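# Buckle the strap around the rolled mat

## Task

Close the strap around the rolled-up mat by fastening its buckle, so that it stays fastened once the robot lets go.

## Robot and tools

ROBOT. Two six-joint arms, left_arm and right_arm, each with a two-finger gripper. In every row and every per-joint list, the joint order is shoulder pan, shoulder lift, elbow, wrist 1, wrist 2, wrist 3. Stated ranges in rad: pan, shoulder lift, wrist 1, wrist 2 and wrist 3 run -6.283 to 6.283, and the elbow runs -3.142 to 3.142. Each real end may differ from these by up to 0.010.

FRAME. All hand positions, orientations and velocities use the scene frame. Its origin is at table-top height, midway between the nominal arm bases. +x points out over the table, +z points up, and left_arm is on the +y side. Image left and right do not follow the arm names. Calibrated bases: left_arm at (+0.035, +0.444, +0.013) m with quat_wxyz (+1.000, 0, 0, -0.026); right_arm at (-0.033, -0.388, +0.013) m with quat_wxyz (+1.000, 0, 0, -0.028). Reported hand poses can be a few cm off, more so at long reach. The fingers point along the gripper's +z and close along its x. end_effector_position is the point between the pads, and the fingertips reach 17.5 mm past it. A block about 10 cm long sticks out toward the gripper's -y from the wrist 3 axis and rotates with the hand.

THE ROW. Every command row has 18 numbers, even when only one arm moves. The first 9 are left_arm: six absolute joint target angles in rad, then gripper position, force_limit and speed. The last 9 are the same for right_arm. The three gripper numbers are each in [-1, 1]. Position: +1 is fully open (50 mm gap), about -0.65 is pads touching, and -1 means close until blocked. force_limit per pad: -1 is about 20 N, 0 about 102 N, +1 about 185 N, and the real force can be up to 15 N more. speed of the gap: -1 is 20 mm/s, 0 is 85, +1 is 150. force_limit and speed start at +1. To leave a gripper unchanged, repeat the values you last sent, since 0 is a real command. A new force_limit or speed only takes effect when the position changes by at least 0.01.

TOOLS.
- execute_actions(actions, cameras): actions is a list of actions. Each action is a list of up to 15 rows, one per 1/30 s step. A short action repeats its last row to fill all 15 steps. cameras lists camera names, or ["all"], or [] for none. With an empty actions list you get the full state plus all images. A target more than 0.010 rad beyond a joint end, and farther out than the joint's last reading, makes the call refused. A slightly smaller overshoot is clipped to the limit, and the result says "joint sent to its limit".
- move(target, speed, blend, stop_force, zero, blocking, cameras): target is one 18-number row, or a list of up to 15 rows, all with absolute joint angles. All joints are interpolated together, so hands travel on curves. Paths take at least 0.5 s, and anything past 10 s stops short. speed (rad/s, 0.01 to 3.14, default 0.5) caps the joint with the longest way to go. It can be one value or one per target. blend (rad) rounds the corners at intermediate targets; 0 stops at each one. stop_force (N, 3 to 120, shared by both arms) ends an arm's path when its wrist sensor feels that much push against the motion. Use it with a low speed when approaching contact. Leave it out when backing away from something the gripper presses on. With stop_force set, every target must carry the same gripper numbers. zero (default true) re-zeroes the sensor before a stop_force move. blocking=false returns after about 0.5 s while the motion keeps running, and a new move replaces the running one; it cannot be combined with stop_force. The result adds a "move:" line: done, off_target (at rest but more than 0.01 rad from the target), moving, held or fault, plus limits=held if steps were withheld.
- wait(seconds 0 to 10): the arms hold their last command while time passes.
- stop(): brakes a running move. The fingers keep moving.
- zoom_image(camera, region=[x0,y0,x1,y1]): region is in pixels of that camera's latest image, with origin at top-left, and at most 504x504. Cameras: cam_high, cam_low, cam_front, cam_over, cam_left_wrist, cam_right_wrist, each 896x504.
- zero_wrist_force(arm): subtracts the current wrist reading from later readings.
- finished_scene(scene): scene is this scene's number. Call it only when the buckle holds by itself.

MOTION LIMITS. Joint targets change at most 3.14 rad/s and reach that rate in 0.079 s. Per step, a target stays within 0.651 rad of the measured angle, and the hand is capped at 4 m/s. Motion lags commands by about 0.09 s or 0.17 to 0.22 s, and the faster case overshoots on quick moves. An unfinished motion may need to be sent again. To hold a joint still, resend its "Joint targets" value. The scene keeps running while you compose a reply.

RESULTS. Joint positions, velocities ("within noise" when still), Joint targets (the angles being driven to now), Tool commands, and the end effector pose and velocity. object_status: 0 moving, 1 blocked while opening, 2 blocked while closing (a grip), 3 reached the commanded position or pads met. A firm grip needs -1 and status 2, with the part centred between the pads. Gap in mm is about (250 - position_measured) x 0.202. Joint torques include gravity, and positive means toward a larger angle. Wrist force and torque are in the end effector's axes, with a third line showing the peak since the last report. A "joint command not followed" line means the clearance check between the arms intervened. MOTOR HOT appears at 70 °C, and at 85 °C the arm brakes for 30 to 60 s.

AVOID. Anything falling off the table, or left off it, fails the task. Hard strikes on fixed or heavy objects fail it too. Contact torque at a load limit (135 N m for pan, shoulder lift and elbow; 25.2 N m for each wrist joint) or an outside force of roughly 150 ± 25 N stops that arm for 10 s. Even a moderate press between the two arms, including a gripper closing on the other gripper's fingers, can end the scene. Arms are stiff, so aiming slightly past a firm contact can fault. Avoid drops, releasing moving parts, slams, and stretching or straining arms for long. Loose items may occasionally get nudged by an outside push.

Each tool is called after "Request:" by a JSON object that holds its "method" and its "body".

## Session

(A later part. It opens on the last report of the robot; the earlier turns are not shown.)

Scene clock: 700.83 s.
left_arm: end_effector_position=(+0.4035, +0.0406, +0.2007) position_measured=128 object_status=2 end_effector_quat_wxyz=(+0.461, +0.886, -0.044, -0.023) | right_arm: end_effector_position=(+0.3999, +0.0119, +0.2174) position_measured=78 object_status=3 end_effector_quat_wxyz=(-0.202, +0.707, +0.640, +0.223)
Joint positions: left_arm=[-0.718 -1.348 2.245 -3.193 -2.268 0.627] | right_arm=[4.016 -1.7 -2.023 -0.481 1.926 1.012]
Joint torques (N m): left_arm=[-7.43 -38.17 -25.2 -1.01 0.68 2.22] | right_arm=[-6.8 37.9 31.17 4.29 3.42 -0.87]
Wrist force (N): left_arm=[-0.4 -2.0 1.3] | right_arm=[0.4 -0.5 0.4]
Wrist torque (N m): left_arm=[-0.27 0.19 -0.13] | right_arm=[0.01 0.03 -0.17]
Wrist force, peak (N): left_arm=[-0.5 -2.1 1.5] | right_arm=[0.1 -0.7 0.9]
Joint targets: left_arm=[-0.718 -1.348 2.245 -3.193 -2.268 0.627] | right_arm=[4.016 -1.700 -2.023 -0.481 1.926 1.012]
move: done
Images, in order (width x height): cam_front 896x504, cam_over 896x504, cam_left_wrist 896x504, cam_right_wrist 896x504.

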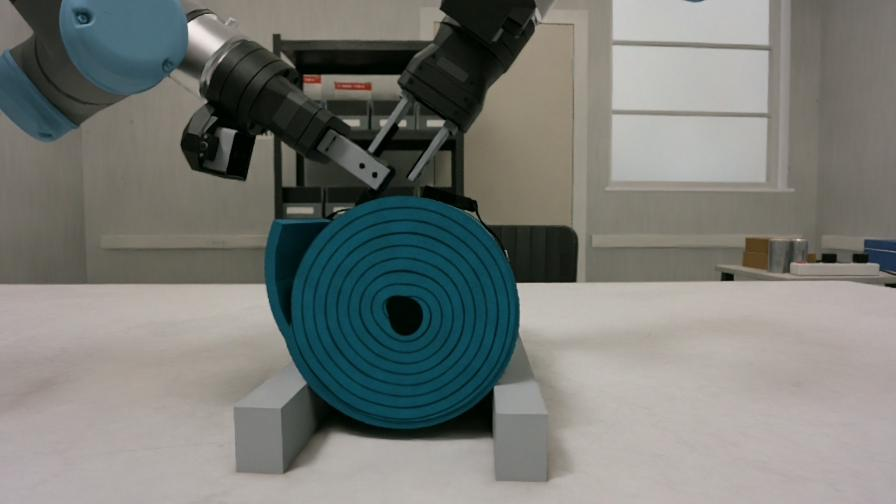

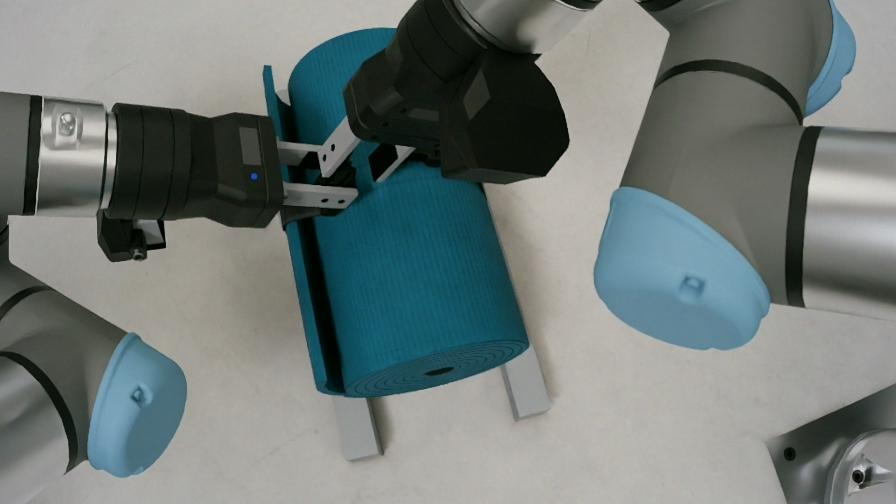

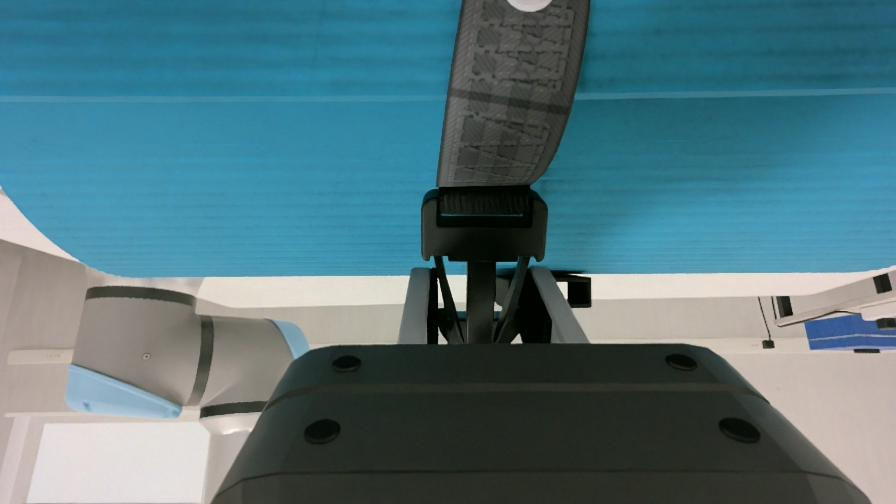

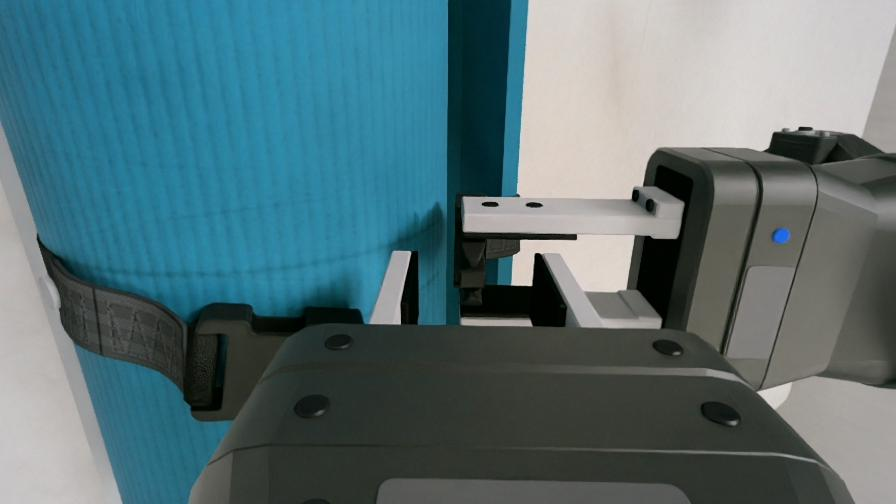

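Request:
{"method": "move", "body": {"target": [[-0.7179,-1.3481,2.2453,-3.1934,-2.2682,0.6272,-1,-0.9,-1, 3.9615,-1.5706,-1.992,-0.6601,1.9526,0.9604,0.5,-0.6,0],[-0.7179,-1.3481,2.2453,-3.1934,-2.2682,0.6272,-1,-0.9,-1, 4.2,-1.45,-1.75,-1.2,1.4,0.6,-0.19,-0.6,0]], "speed": 0.4, "blend": [0.05,0]}}

Request:
{"method": "move", "body": {"target": [-0.7712,-1.2893,1.6757,-1.88,-2.1738,0.9699,-1,-0.9,-1, 4.2,-1.45,-1.75,-1.2,1.4,0.6,-0.19,-0.6,0], "speed": 0.25, "stop_force": 20, "cameras": ["cam_high","cam_low","cam_front","cam_over","cam_left_wrist","cam_right_wrist"]}}

Request:
{"method": "zoom_image", "body": {"camera": "cam_front", "region": [260, 60, 520, 300]}}

Scene clock: 810.97 s.
left_arm: end_effector_position=(+0.4035, +0.0406, +0.2007) position_measured=128 object_status=2 end_effector_quat_wxyz=(+0.461, +0.886, -0.044, -0.023) | right_arm: end_effector_position=(+0.3928, -0.0506, +0.3619) position_measured=181 object_status=3 end_effector_quat_wxyz=(+0.082, +0.554, +0.813, +0.156)
Joint positions: left_arm=[-0.718 -1.348 2.245 -3.193 -2.268 0.627] | right_arm=[4.2 -1.45 -1.75 -1.2 1.4 0.6]
Joint torques (N m): left_arm=[-7.68 -37.79 -23.47 -1.06 0.47 2.26] | right_arm=[0.22 9.66 17.17 2.29 -2.74 -0.82]
Wrist force (N): left_arm=[-0.4 -2.1 1.3] | right_arm=[-0.6 0.5 0.0]
Wrist torque (N m): left_arm=[-0.28 0.18 -0.13] | right_arm=[0.06 0.07 -0.09]
Wrist force, peak (N): left_arm=[-0.5 -2.2 1.3] | right_arm=[0.1 -0.7 2.7]
Joint targets: left_arm=[-0.718 -1.348 2.245 -3.193 -2.268 0.627] | right_arm=[4.200 -1.450 -1.750 -1.200 1.400 0.600]
move: done

Scene clock: 813.60 s.
left_arm: end_effector_position=(+0.4202, +0.0197, +0.1893) position_measured=128 object_status=2 end_effector_quat_wxyz=(+0.387, +0.918, -0.053, -0.074) | right_arm: end_effector_position=(+0.3928, -0.0506, +0.3619) position_measured=181 object_status=3 end_effector_quat_wxyz=(+0.082, +0.554, +0.813, +0.156)
Joint positions: left_arm=[-0.733 -1.331 2.081 -2.814 -2.241 0.726] | right_arm=[4.2 -1.45 -1.75 -1.2 1.4 0.6]
Joint torques (N m): left_arm=[6.25 -30.95 -20.2 1.54 -1.55 2.28] | right_arm=[4.91 9.28 15.98 2.4 -2.8 -0.79]
Wrist force (N): left_arm=[-2.7 5.9 -16.6] | right_arm=[-0.7 0.6 0.0]
Wrist torque (N m): left_arm=[0.07 0.45 -0.02] | right_arm=[0.08 0.08 -0.10]
Wrist force, peak (N): left_arm=[-10.8 1.5 -23.5] | right_arm=[-0.8 0.6 0.1]
Joint targets: left_arm=[-0.733 -1.331 2.081 -2.814 -2.241 0.726] | right_arm=[4.200 -1.450 -1.750 -1.200 1.400 0.600]
move: contact (left_arm); left_arm: the wrist 1 is farthest, 0.934 rad from its target

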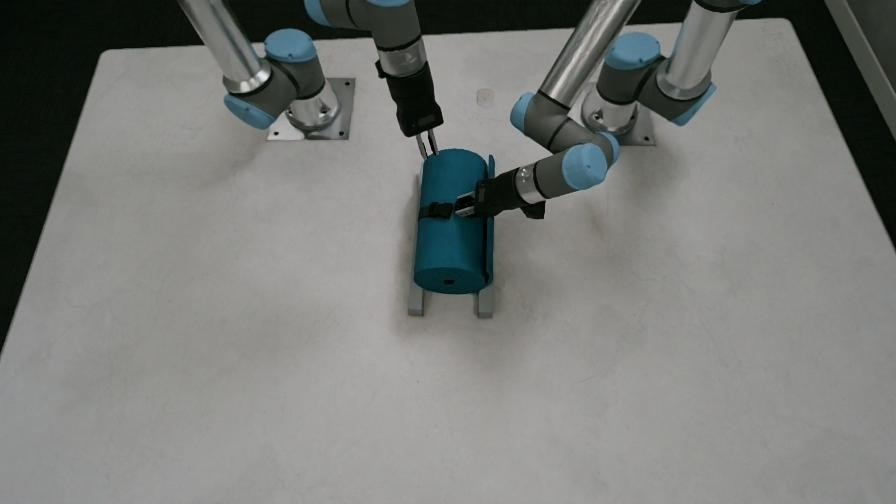

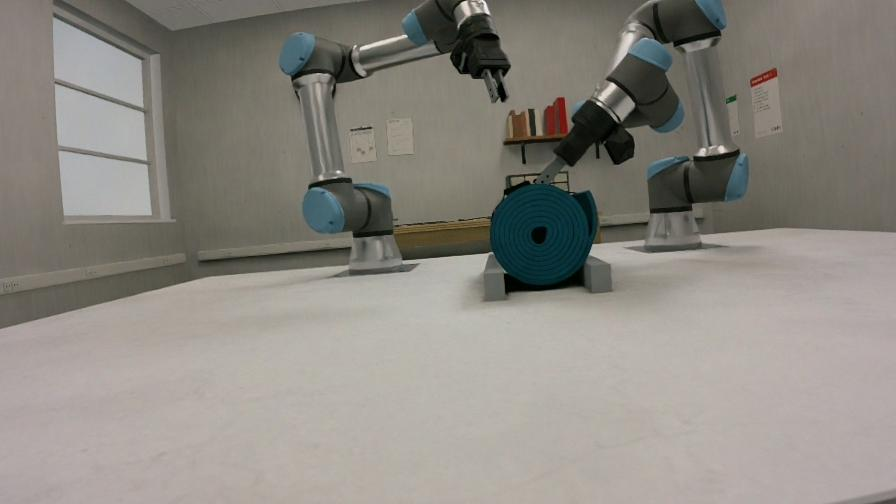

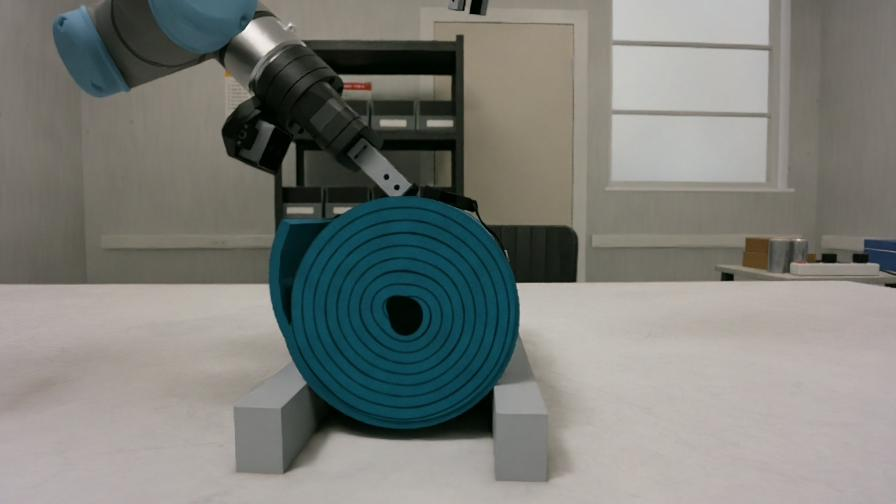

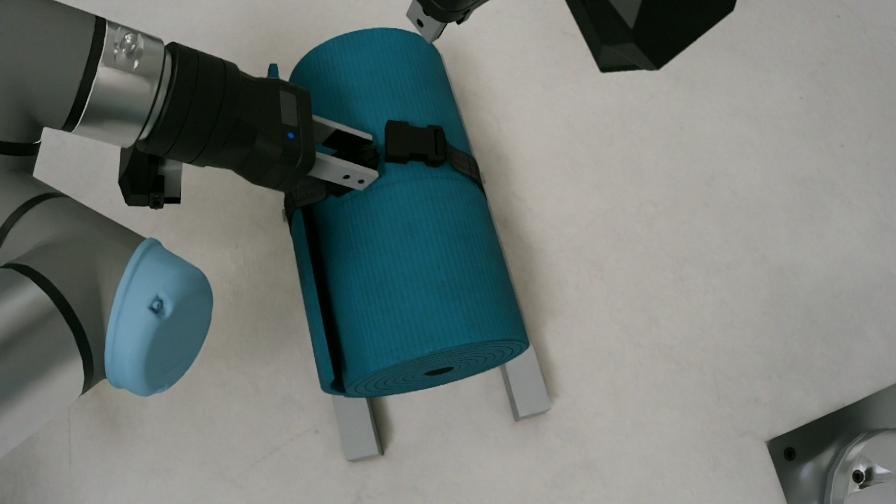

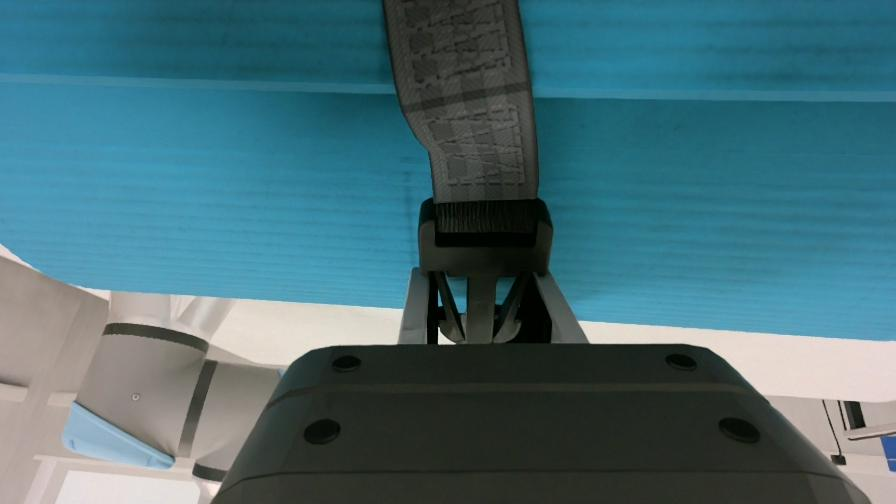

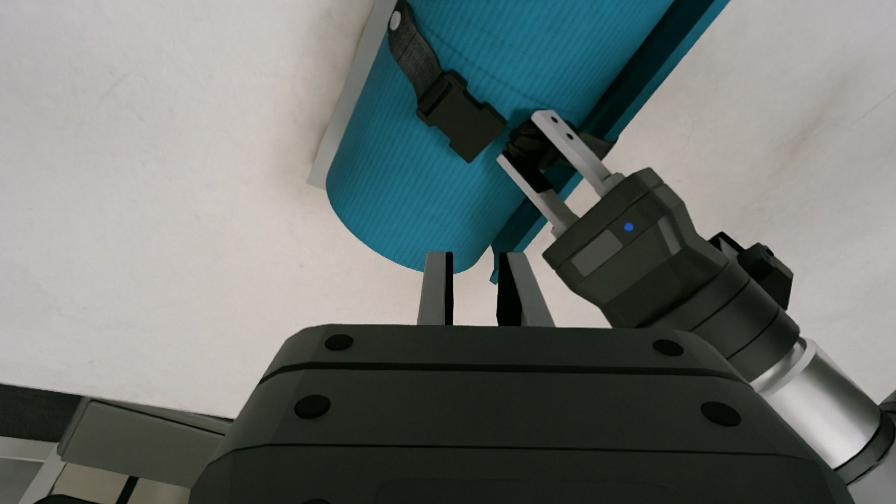

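Scaled by 1.938.

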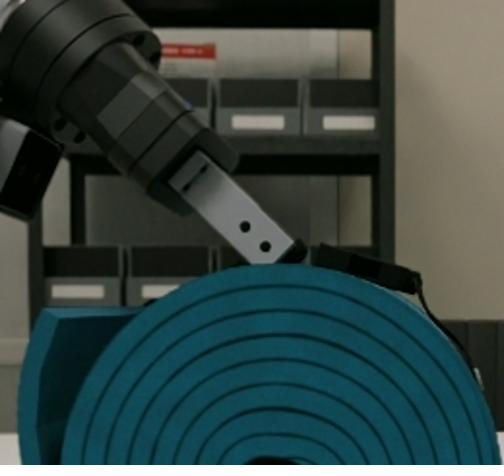

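Request:
{"method": "move", "body": {"target": [-0.7179,-1.3481,2.2453,-3.1934,-2.2682,0.6272,-1,-0.9,-1, 3.9615,-1.5706,-1.992,-0.6601,1.9526,0.9604,0.3,-0.6,0], "speed": 0.3, "cameras": ["cam_front","cam_over","cam_left_wrist","cam_right_wrist"]}}

Request:
{"method": "zoom_image", "body": {"camera": "cam_front", "region": [260, 60, 520, 300]}}

Request:
{"method": "zoom_image", "body": {"camera": "cam_right_wrist", "region": [380, 120, 630, 320]}}

Request:
{"method": "zoom_image", "body": {"camera": "cam_left_wrist", "region": [350, 140, 630, 360]}}

Scene clock: 838.97 s.
left_arm: end_effector_position=(+0.4035, +0.0406, +0.2007) position_measured=128 object_status=2 end_effector_quat_wxyz=(+0.461, +0.886, -0.044, -0.023) | right_arm: end_effector_position=(+0.3959, -0.0279, +0.2745) position_measured=107 object_status=3 end_effector_quat_wxyz=(-0.202, +0.707, +0.640, +0.223)
Joint positions: left_arm=[-0.718 -1.348 2.245 -3.193 -2.268 0.627] | right_arm=[3.961 -1.571 -1.992 -0.66 1.952 0.96]
Joint torques (N m): left_arm=[-0.43 -28.69 -24.96 -1.86 0.54 2.39] | right_arm=[2.89 34.59 31.74 4.95 0.05 0.09]
Wrist force (N): left_arm=[-0.5 -1.8 1.1] | right_arm=[0.3 -0.5 0.1]
Wrist torque (N m): left_arm=[-0.24 0.20 -0.15] | right_arm=[-0.01 0.06 -0.09]
Wrist force, peak (N): left_arm=[-3.0 6.2 -16.6] | right_arm=[-0.7 0.5 -1.2]
Joint targets: left_arm=[-0.718 -1.348 2.245 -3.193 -2.268 0.627] | right_arm=[3.962 -1.571 -1.992 -0.660 1.953 0.960]
move: done
Images, in order (width x height): cam_front 896x504, cam_over 896x504, cam_left_wrist 896x504, cam_right_wrist 896x504.

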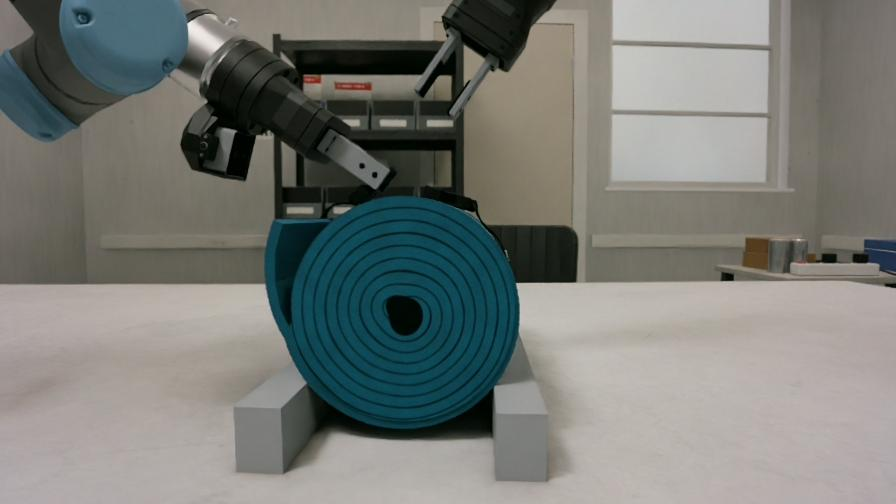

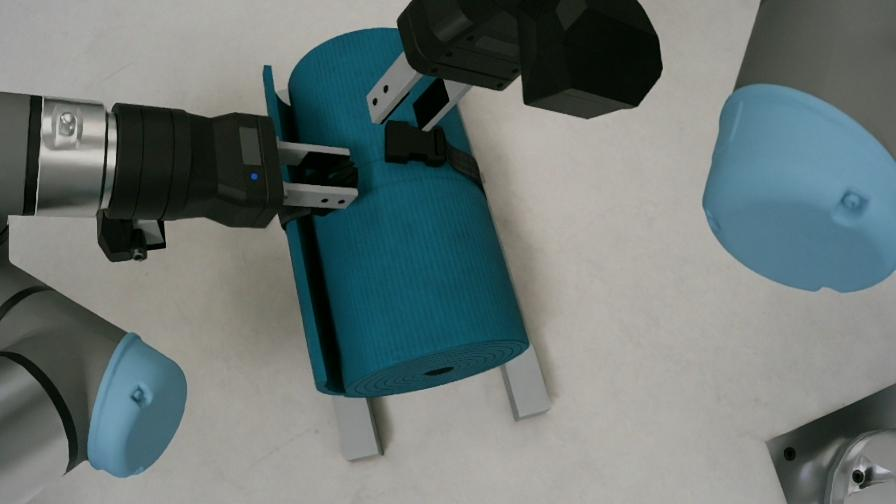

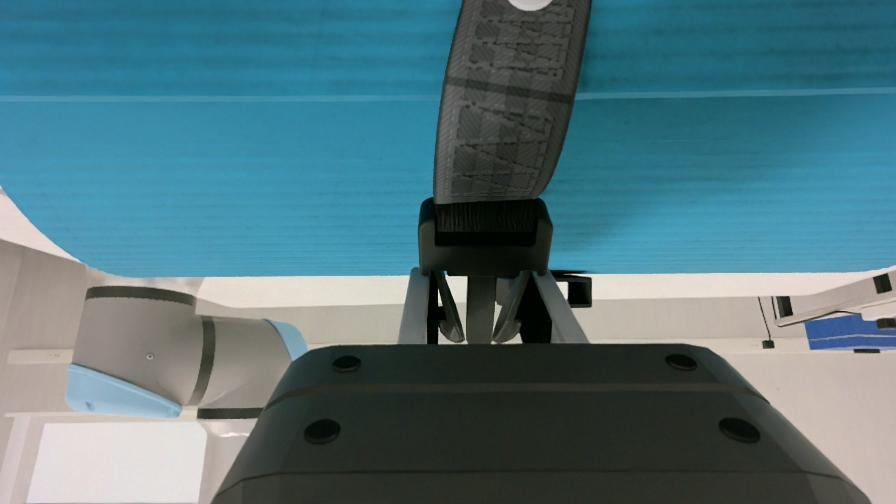

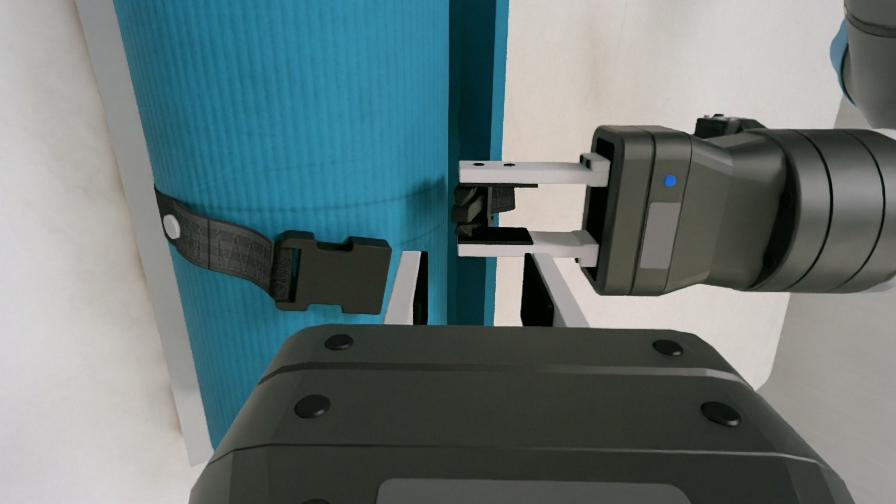

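Scaled by 1.938.

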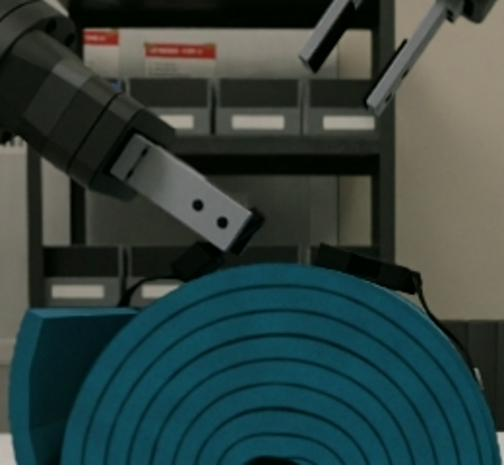

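Scaled by 2.016.

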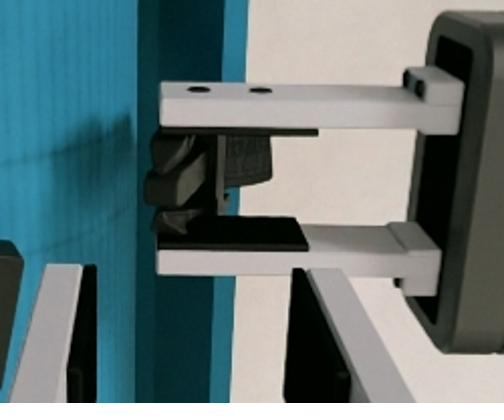

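Scaled by 1.800.

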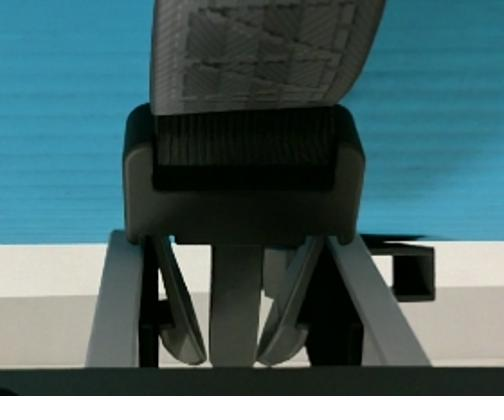

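Request:
{"method": "move", "body": {"target": [-0.7179,-1.3481,2.2453,-3.1934,-2.2682,0.6272,-1,-0.9,-1, 3.9049,-1.6648,-2.1652,-0.2059,2.1103,1.0014,0.1,-0.6,0], "speed": 0.3, "cameras": ["cam_front","cam_over","cam_right_wrist"]}}

Request:
{"method": "zoom_image", "body": {"camera": "cam_front", "region": [260, 60, 520, 300]}}

Request:
{"method": "zoom_image", "body": {"camera": "cam_right_wrist", "region": [380, 120, 630, 320]}}

Scene clock: 861.03 s.
left_arm: end_effector_position=(+0.4035, +0.0406, +0.2007) position_measured=128 object_status=2 end_effector_quat_wxyz=(+0.461, +0.886, -0.044, -0.023) | right_arm: end_effector_position=(+0.3924, -0.0245, +0.2381) position_measured=138 object_status=3 end_effector_quat_wxyz=(-0.273, +0.678, +0.613, +0.302)
Joint positions: left_arm=[-0.718 -1.348 2.245 -3.193 -2.268 0.627] | right_arm=[3.905 -1.665 -2.165 -0.206 2.11 1.001]
Joint torques (N m): left_arm=[-5.29 -25.85 -24.78 -5.22 0.63 2.3] | right_arm=[6.33 34.1 28.76 4.39 -1.72 -0.9]
Wrist force (N): left_arm=[-0.5 -1.9 1.3] | right_arm=[0.3 -1.1 0.4]
Wrist torque (N m): left_arm=[-0.26 0.20 -0.15] | right_arm=[-0.04 0.15 -0.25]
Wrist force, peak (N): left_arm=[-0.5 -2.2 1.3] | right_arm=[1.3 -0.7 -1.0]
Joint targets: left_arm=[-0.718 -1.348 2.245 -3.193 -2.268 0.627] | right_arm=[3.905 -1.665 -2.165 -0.206 2.110 1.001]
move: done
Images, in order (width x height): cam_front 896x504, cam_over 896x504, cam_right_wrist 896x504.

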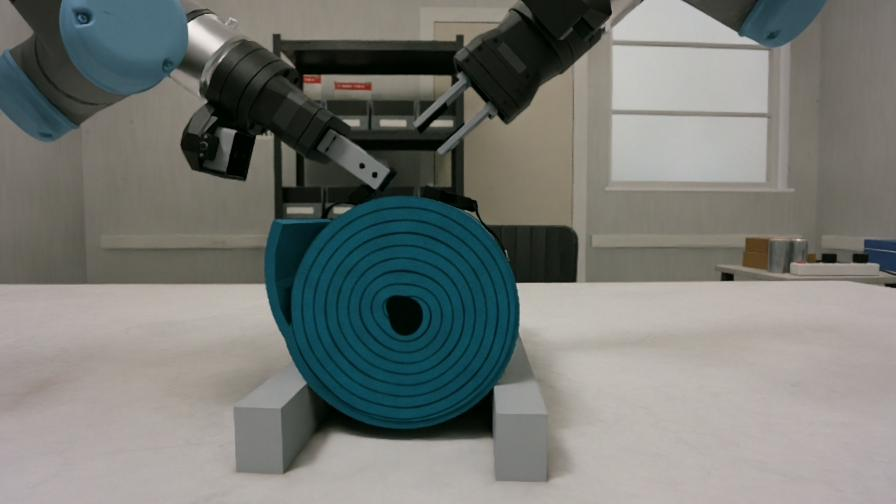

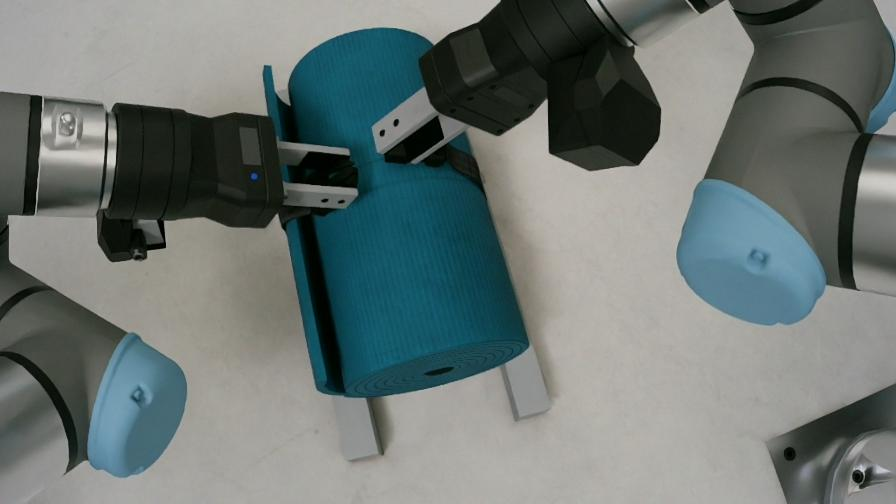

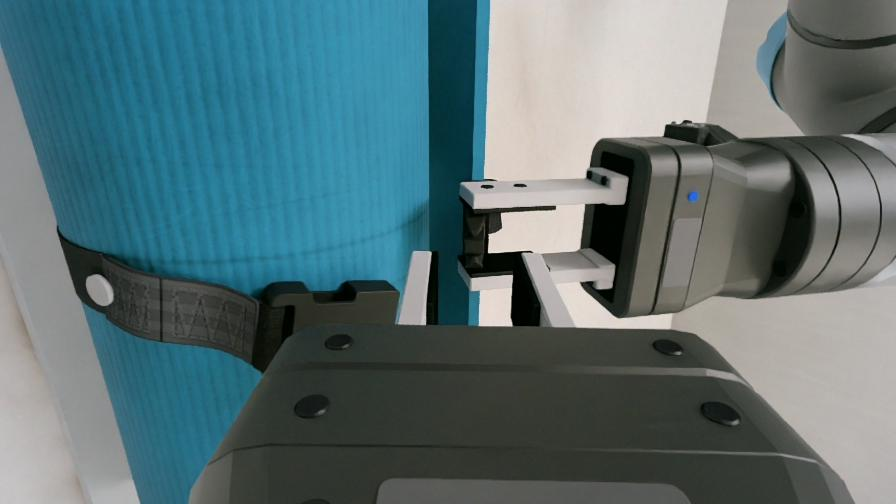

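Scaled by 1.938.

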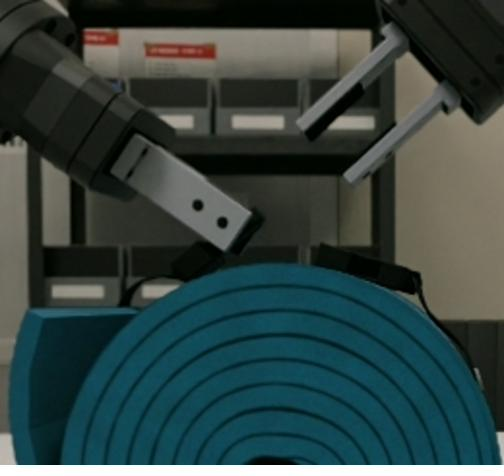

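Scaled by 2.016.

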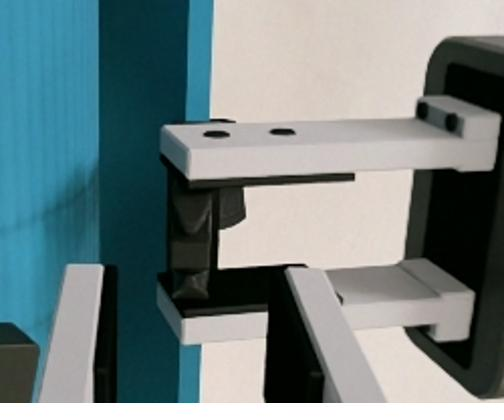

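Request:
{"method": "move", "body": {"target": [-0.7179,-1.3481,2.2453,-3.1934,-2.2682,0.6272,-1,-0.9,-1, 3.9521,-1.7541,-2.1547,-0.1062,2.0803,1.0436,0.1,-0.6,0], "speed": 0.08, "stop_force": 5, "cameras": ["cam_front","cam_over","cam_right_wrist","cam_left_wrist"]}}

Request:
{"method": "zoom_image", "body": {"camera": "cam_front", "region": [330, 130, 450, 230]}}

Request:
{"method": "zoom_image", "body": {"camera": "cam_right_wrist", "region": [380, 160, 630, 340]}}

Request:
{"method": "zoom_image", "body": {"camera": "cam_left_wrist", "region": [350, 200, 630, 360]}}

Scene clock: 869.27 s.
left_arm: end_effector_position=(+0.4035, +0.0406, +0.2007) position_measured=128 object_status=2 end_effector_quat_wxyz=(+0.461, +0.886, -0.044, -0.023) | right_arm: end_effector_position=(+0.3953, +0.0052, +0.2115) position_measured=138 object_status=3 end_effector_quat_wxyz=(-0.273, +0.678, +0.613, +0.302)
Joint positions: left_arm=[-0.718 -1.348 2.245 -3.193 -2.268 0.627] | right_arm=[3.952 -1.754 -2.155 -0.106 2.08 1.044]
Joint torques (N m): left_arm=[-5.41 -25.56 -24.59 -5.26 0.53 2.07] | right_arm=[-7.45 36.5 11.17 2.93 3.58 -0.79]
Wrist force (N): left_arm=[-0.4 -1.9 1.2] | right_arm=[0.4 -1.1 0.4]
Wrist torque (N m): left_arm=[-0.25 0.19 -0.15] | right_arm=[-0.03 0.14 -0.26]
Wrist force, peak (N): left_arm=[-0.5 -2.1 1.4] | right_arm=[0.1 -1.2 1.0]
Joint targets: left_arm=[-0.718 -1.348 2.245 -3.193 -2.268 0.627] | right_arm=[3.952 -1.754 -2.155 -0.106 2.080 1.044]
move: done
Images, in order (width x height): cam_front 896x504, cam_over 896x504, cam_left_wrist 896x504, cam_right_wrist 896x504.

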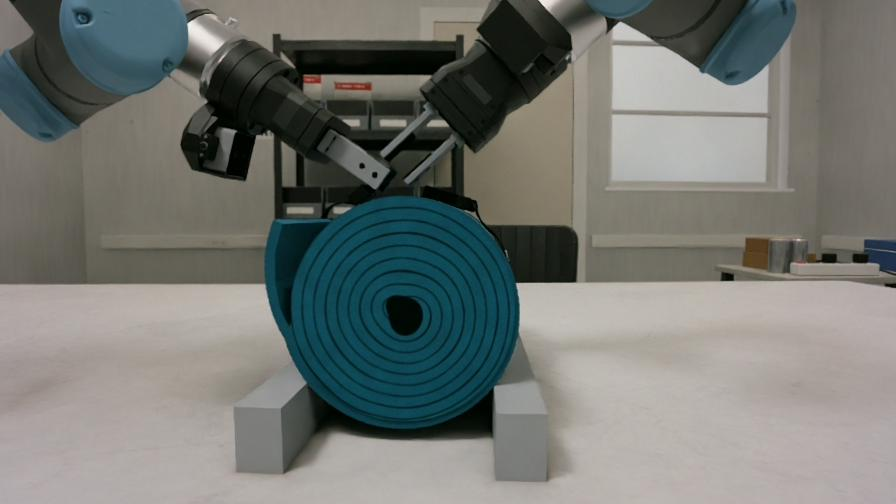

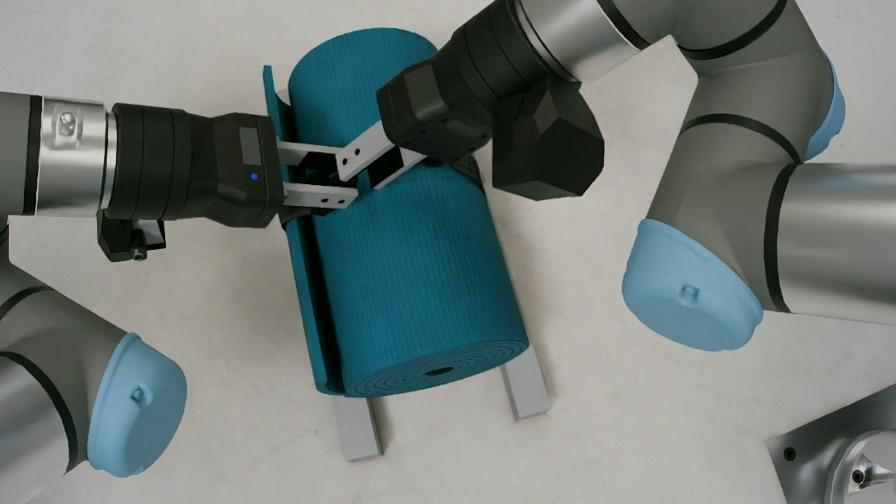

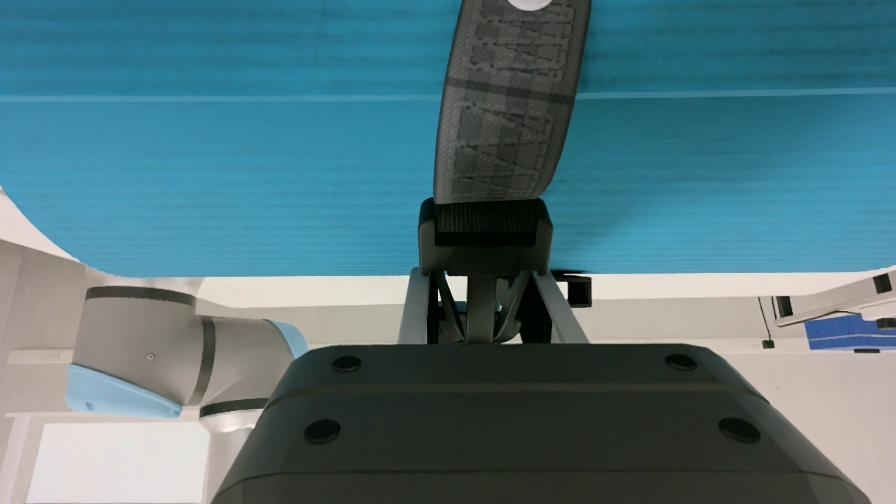

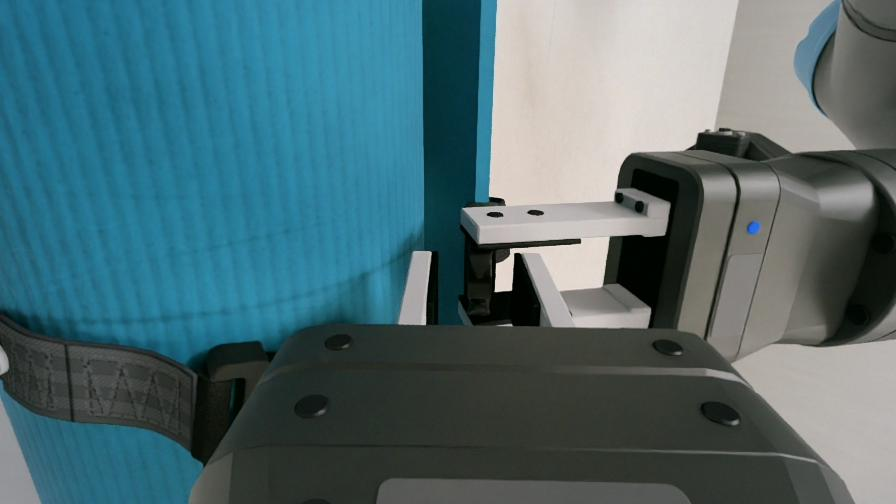

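Scaled by 4.200.

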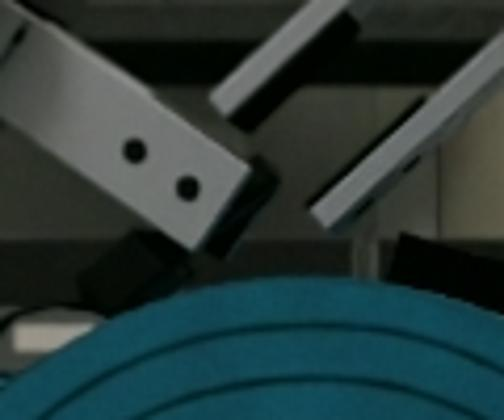

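Scaled by 2.016.

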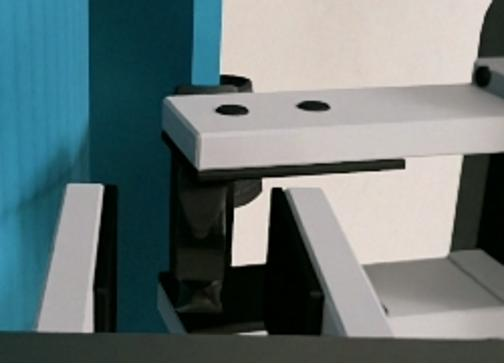

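Scaled by 1.800.

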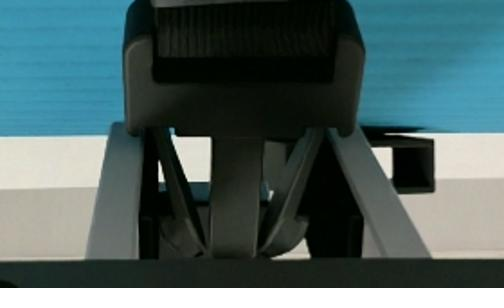

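Request:
{"method": "move", "body": {"target": [-0.7179,-1.3481,2.2453,-3.1934,-2.2682,0.6272,-1,-0.9,-1, 3.9551,-1.7597,-2.154,-0.1,2.0784,1.0462,0.1,-0.6,0], "speed": 0.05, "stop_force": 5}}

Request:
{"method": "move", "body": {"target": [-0.7179,-1.3481,2.2453,-3.1934,-2.2682,0.6272,-1,-0.9,-1, 3.9551,-1.7597,-2.154,-0.1,2.0784,1.0462,-1,-0.6,-1], "cameras": ["cam_front","cam_over","cam_right_wrist","cam_left_wrist"]}}

Request:
{"method": "zoom_image", "body": {"camera": "cam_front", "region": [330, 130, 450, 230]}}

Request:
{"method": "zoom_image", "body": {"camera": "cam_right_wrist", "region": [380, 160, 630, 340]}}

Request:
{"method": "zoom_image", "body": {"camera": "cam_left_wrist", "region": [350, 200, 630, 360]}}

Scene clock: 892.70 s.
left_arm: end_effector_position=(+0.4035, +0.0406, +0.2007) position_measured=128 object_status=2 end_effector_quat_wxyz=(+0.461, +0.886, -0.044, -0.023) | right_arm: end_effector_position=(+0.3954, +0.0071, +0.2097) position_measured=138 object_status=3 end_effector_quat_wxyz=(-0.273, +0.678, +0.613, +0.302)
Joint positions: left_arm=[-0.718 -1.348 2.245 -3.193 -2.268 0.627] | right_arm=[3.955 -1.76 -2.154 -0.1 2.078 1.046]
Joint torques (N m): left_arm=[-4.65 -24.22 -24.12 -5.28 0.63 1.93] | right_arm=[-2.82 34.73 27.2 2.41 -0.39 -0.35]
Wrist force (N): left_arm=[-0.5 -1.9 1.2] | right_arm=[0.4 -1.1 0.4]
Wrist torque (N m): left_arm=[-0.25 0.20 -0.15] | right_arm=[-0.04 0.14 -0.27]
Wrist force, peak (N): left_arm=[-0.6 -2.0 1.4] | right_arm=[0.3 -1.5 0.4]
Joint targets: left_arm=[-0.718 -1.348 2.245 -3.193 -2.268 0.627] | right_arm=[3.955 -1.760 -2.154 -0.100 2.078 1.046]
move: done

Scene clock: 893.77 s.
left_arm: end_effector_position=(+0.4035, +0.0406, +0.2007) position_measured=128 object_status=2 end_effector_quat_wxyz=(+0.461, +0.886, -0.045, -0.023) | right_arm: end_effector_position=(+0.3954, +0.0071, +0.2098) position_measured=222 object_status=2 end_effector_quat_wxyz=(-0.273, +0.678, +0.613, +0.302)
Joint positions: left_arm=[-0.718 -1.348 2.245 -3.193 -2.268 0.627] | right_arm=[3.955 -1.76 -2.154 -0.1 2.078 1.046]
Joint torques (N m): left_arm=[-1.97 -25.61 -24.56 -5.1 -0.13 2.12] | right_arm=[-6.6 29.51 15.15 2.57 2.08 -0.54]
Wrist force (N): left_arm=[-0.7 -2.4 11.9] | right_arm=[10.6 -1.1 2.6]
Wrist torque (N m): left_arm=[-0.14 0.22 -0.15] | right_arm=[-0.04 0.35 -0.29]
Wrist force, peak (N): left_arm=[-0.3 -2.3 12.2] | right_arm=[11.0 -1.1 2.5]
Joint targets: left_arm=[-0.718 -1.348 2.245 -3.193 -2.268 0.627] | right_arm=[3.955 -1.760 -2.154 -0.100 2.078 1.046]
move: done
Images, in order (width x height): cam_front 896x504, cam_over 896x504, cam_left_wrist 896x504, cam_right_wrist 896x504.

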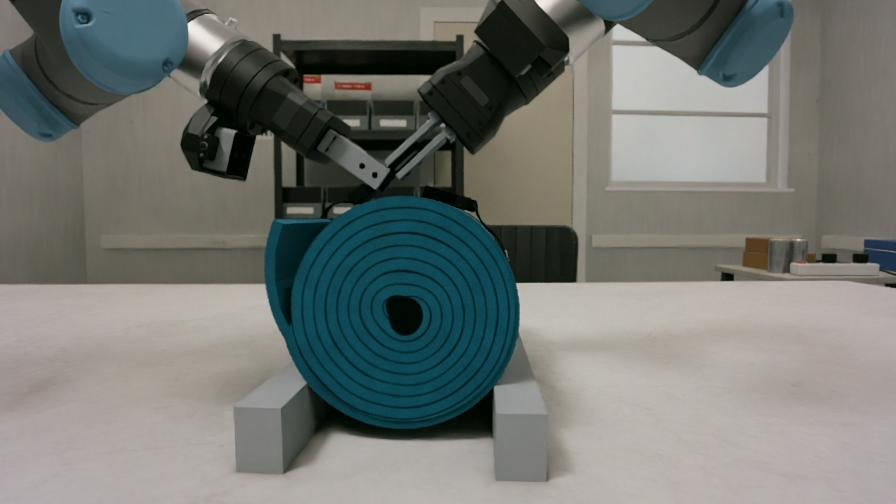

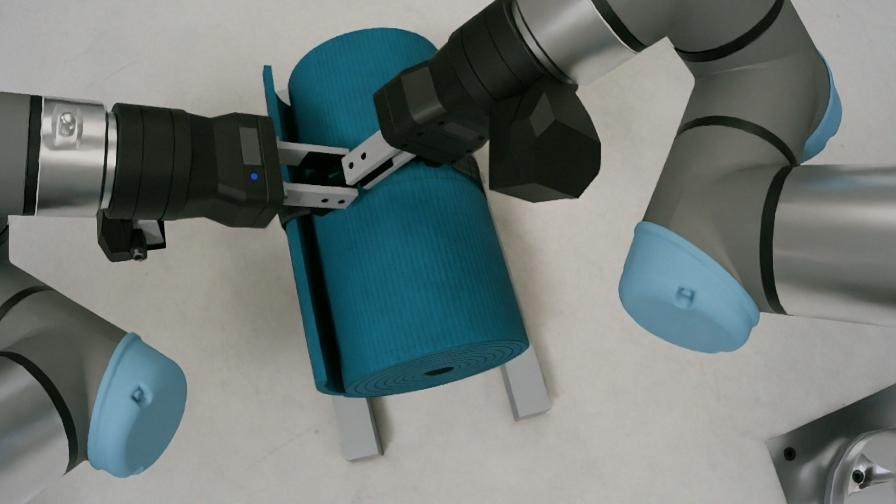

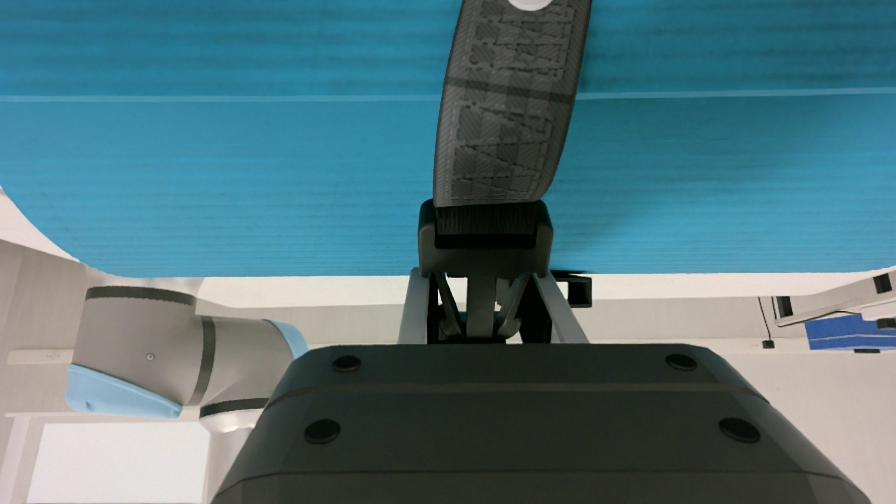

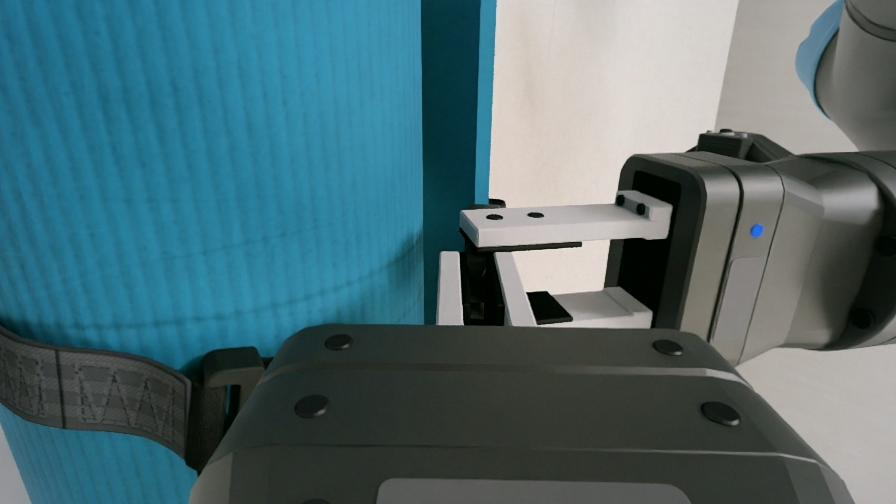

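Scaled by 4.200.

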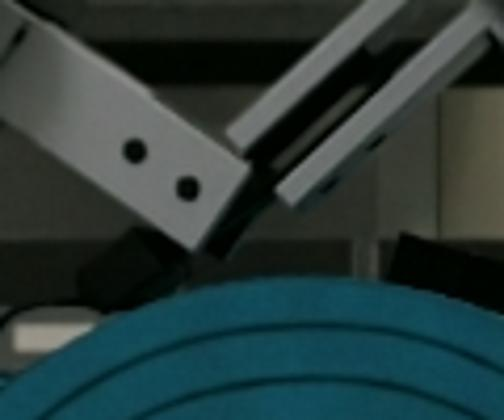

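Scaled by 2.016.

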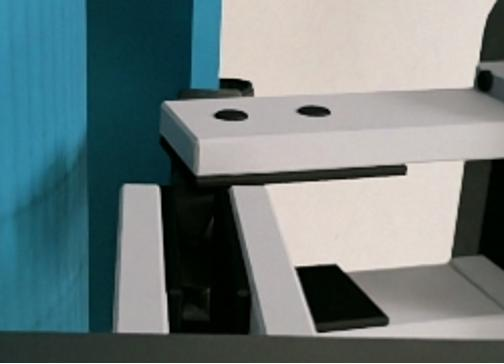

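Scaled by 1.800.

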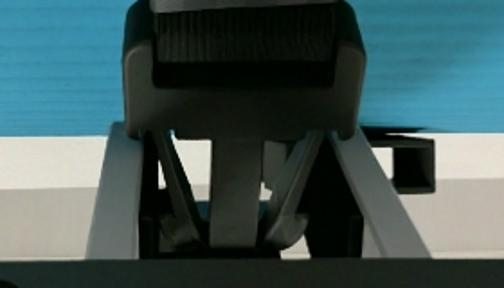

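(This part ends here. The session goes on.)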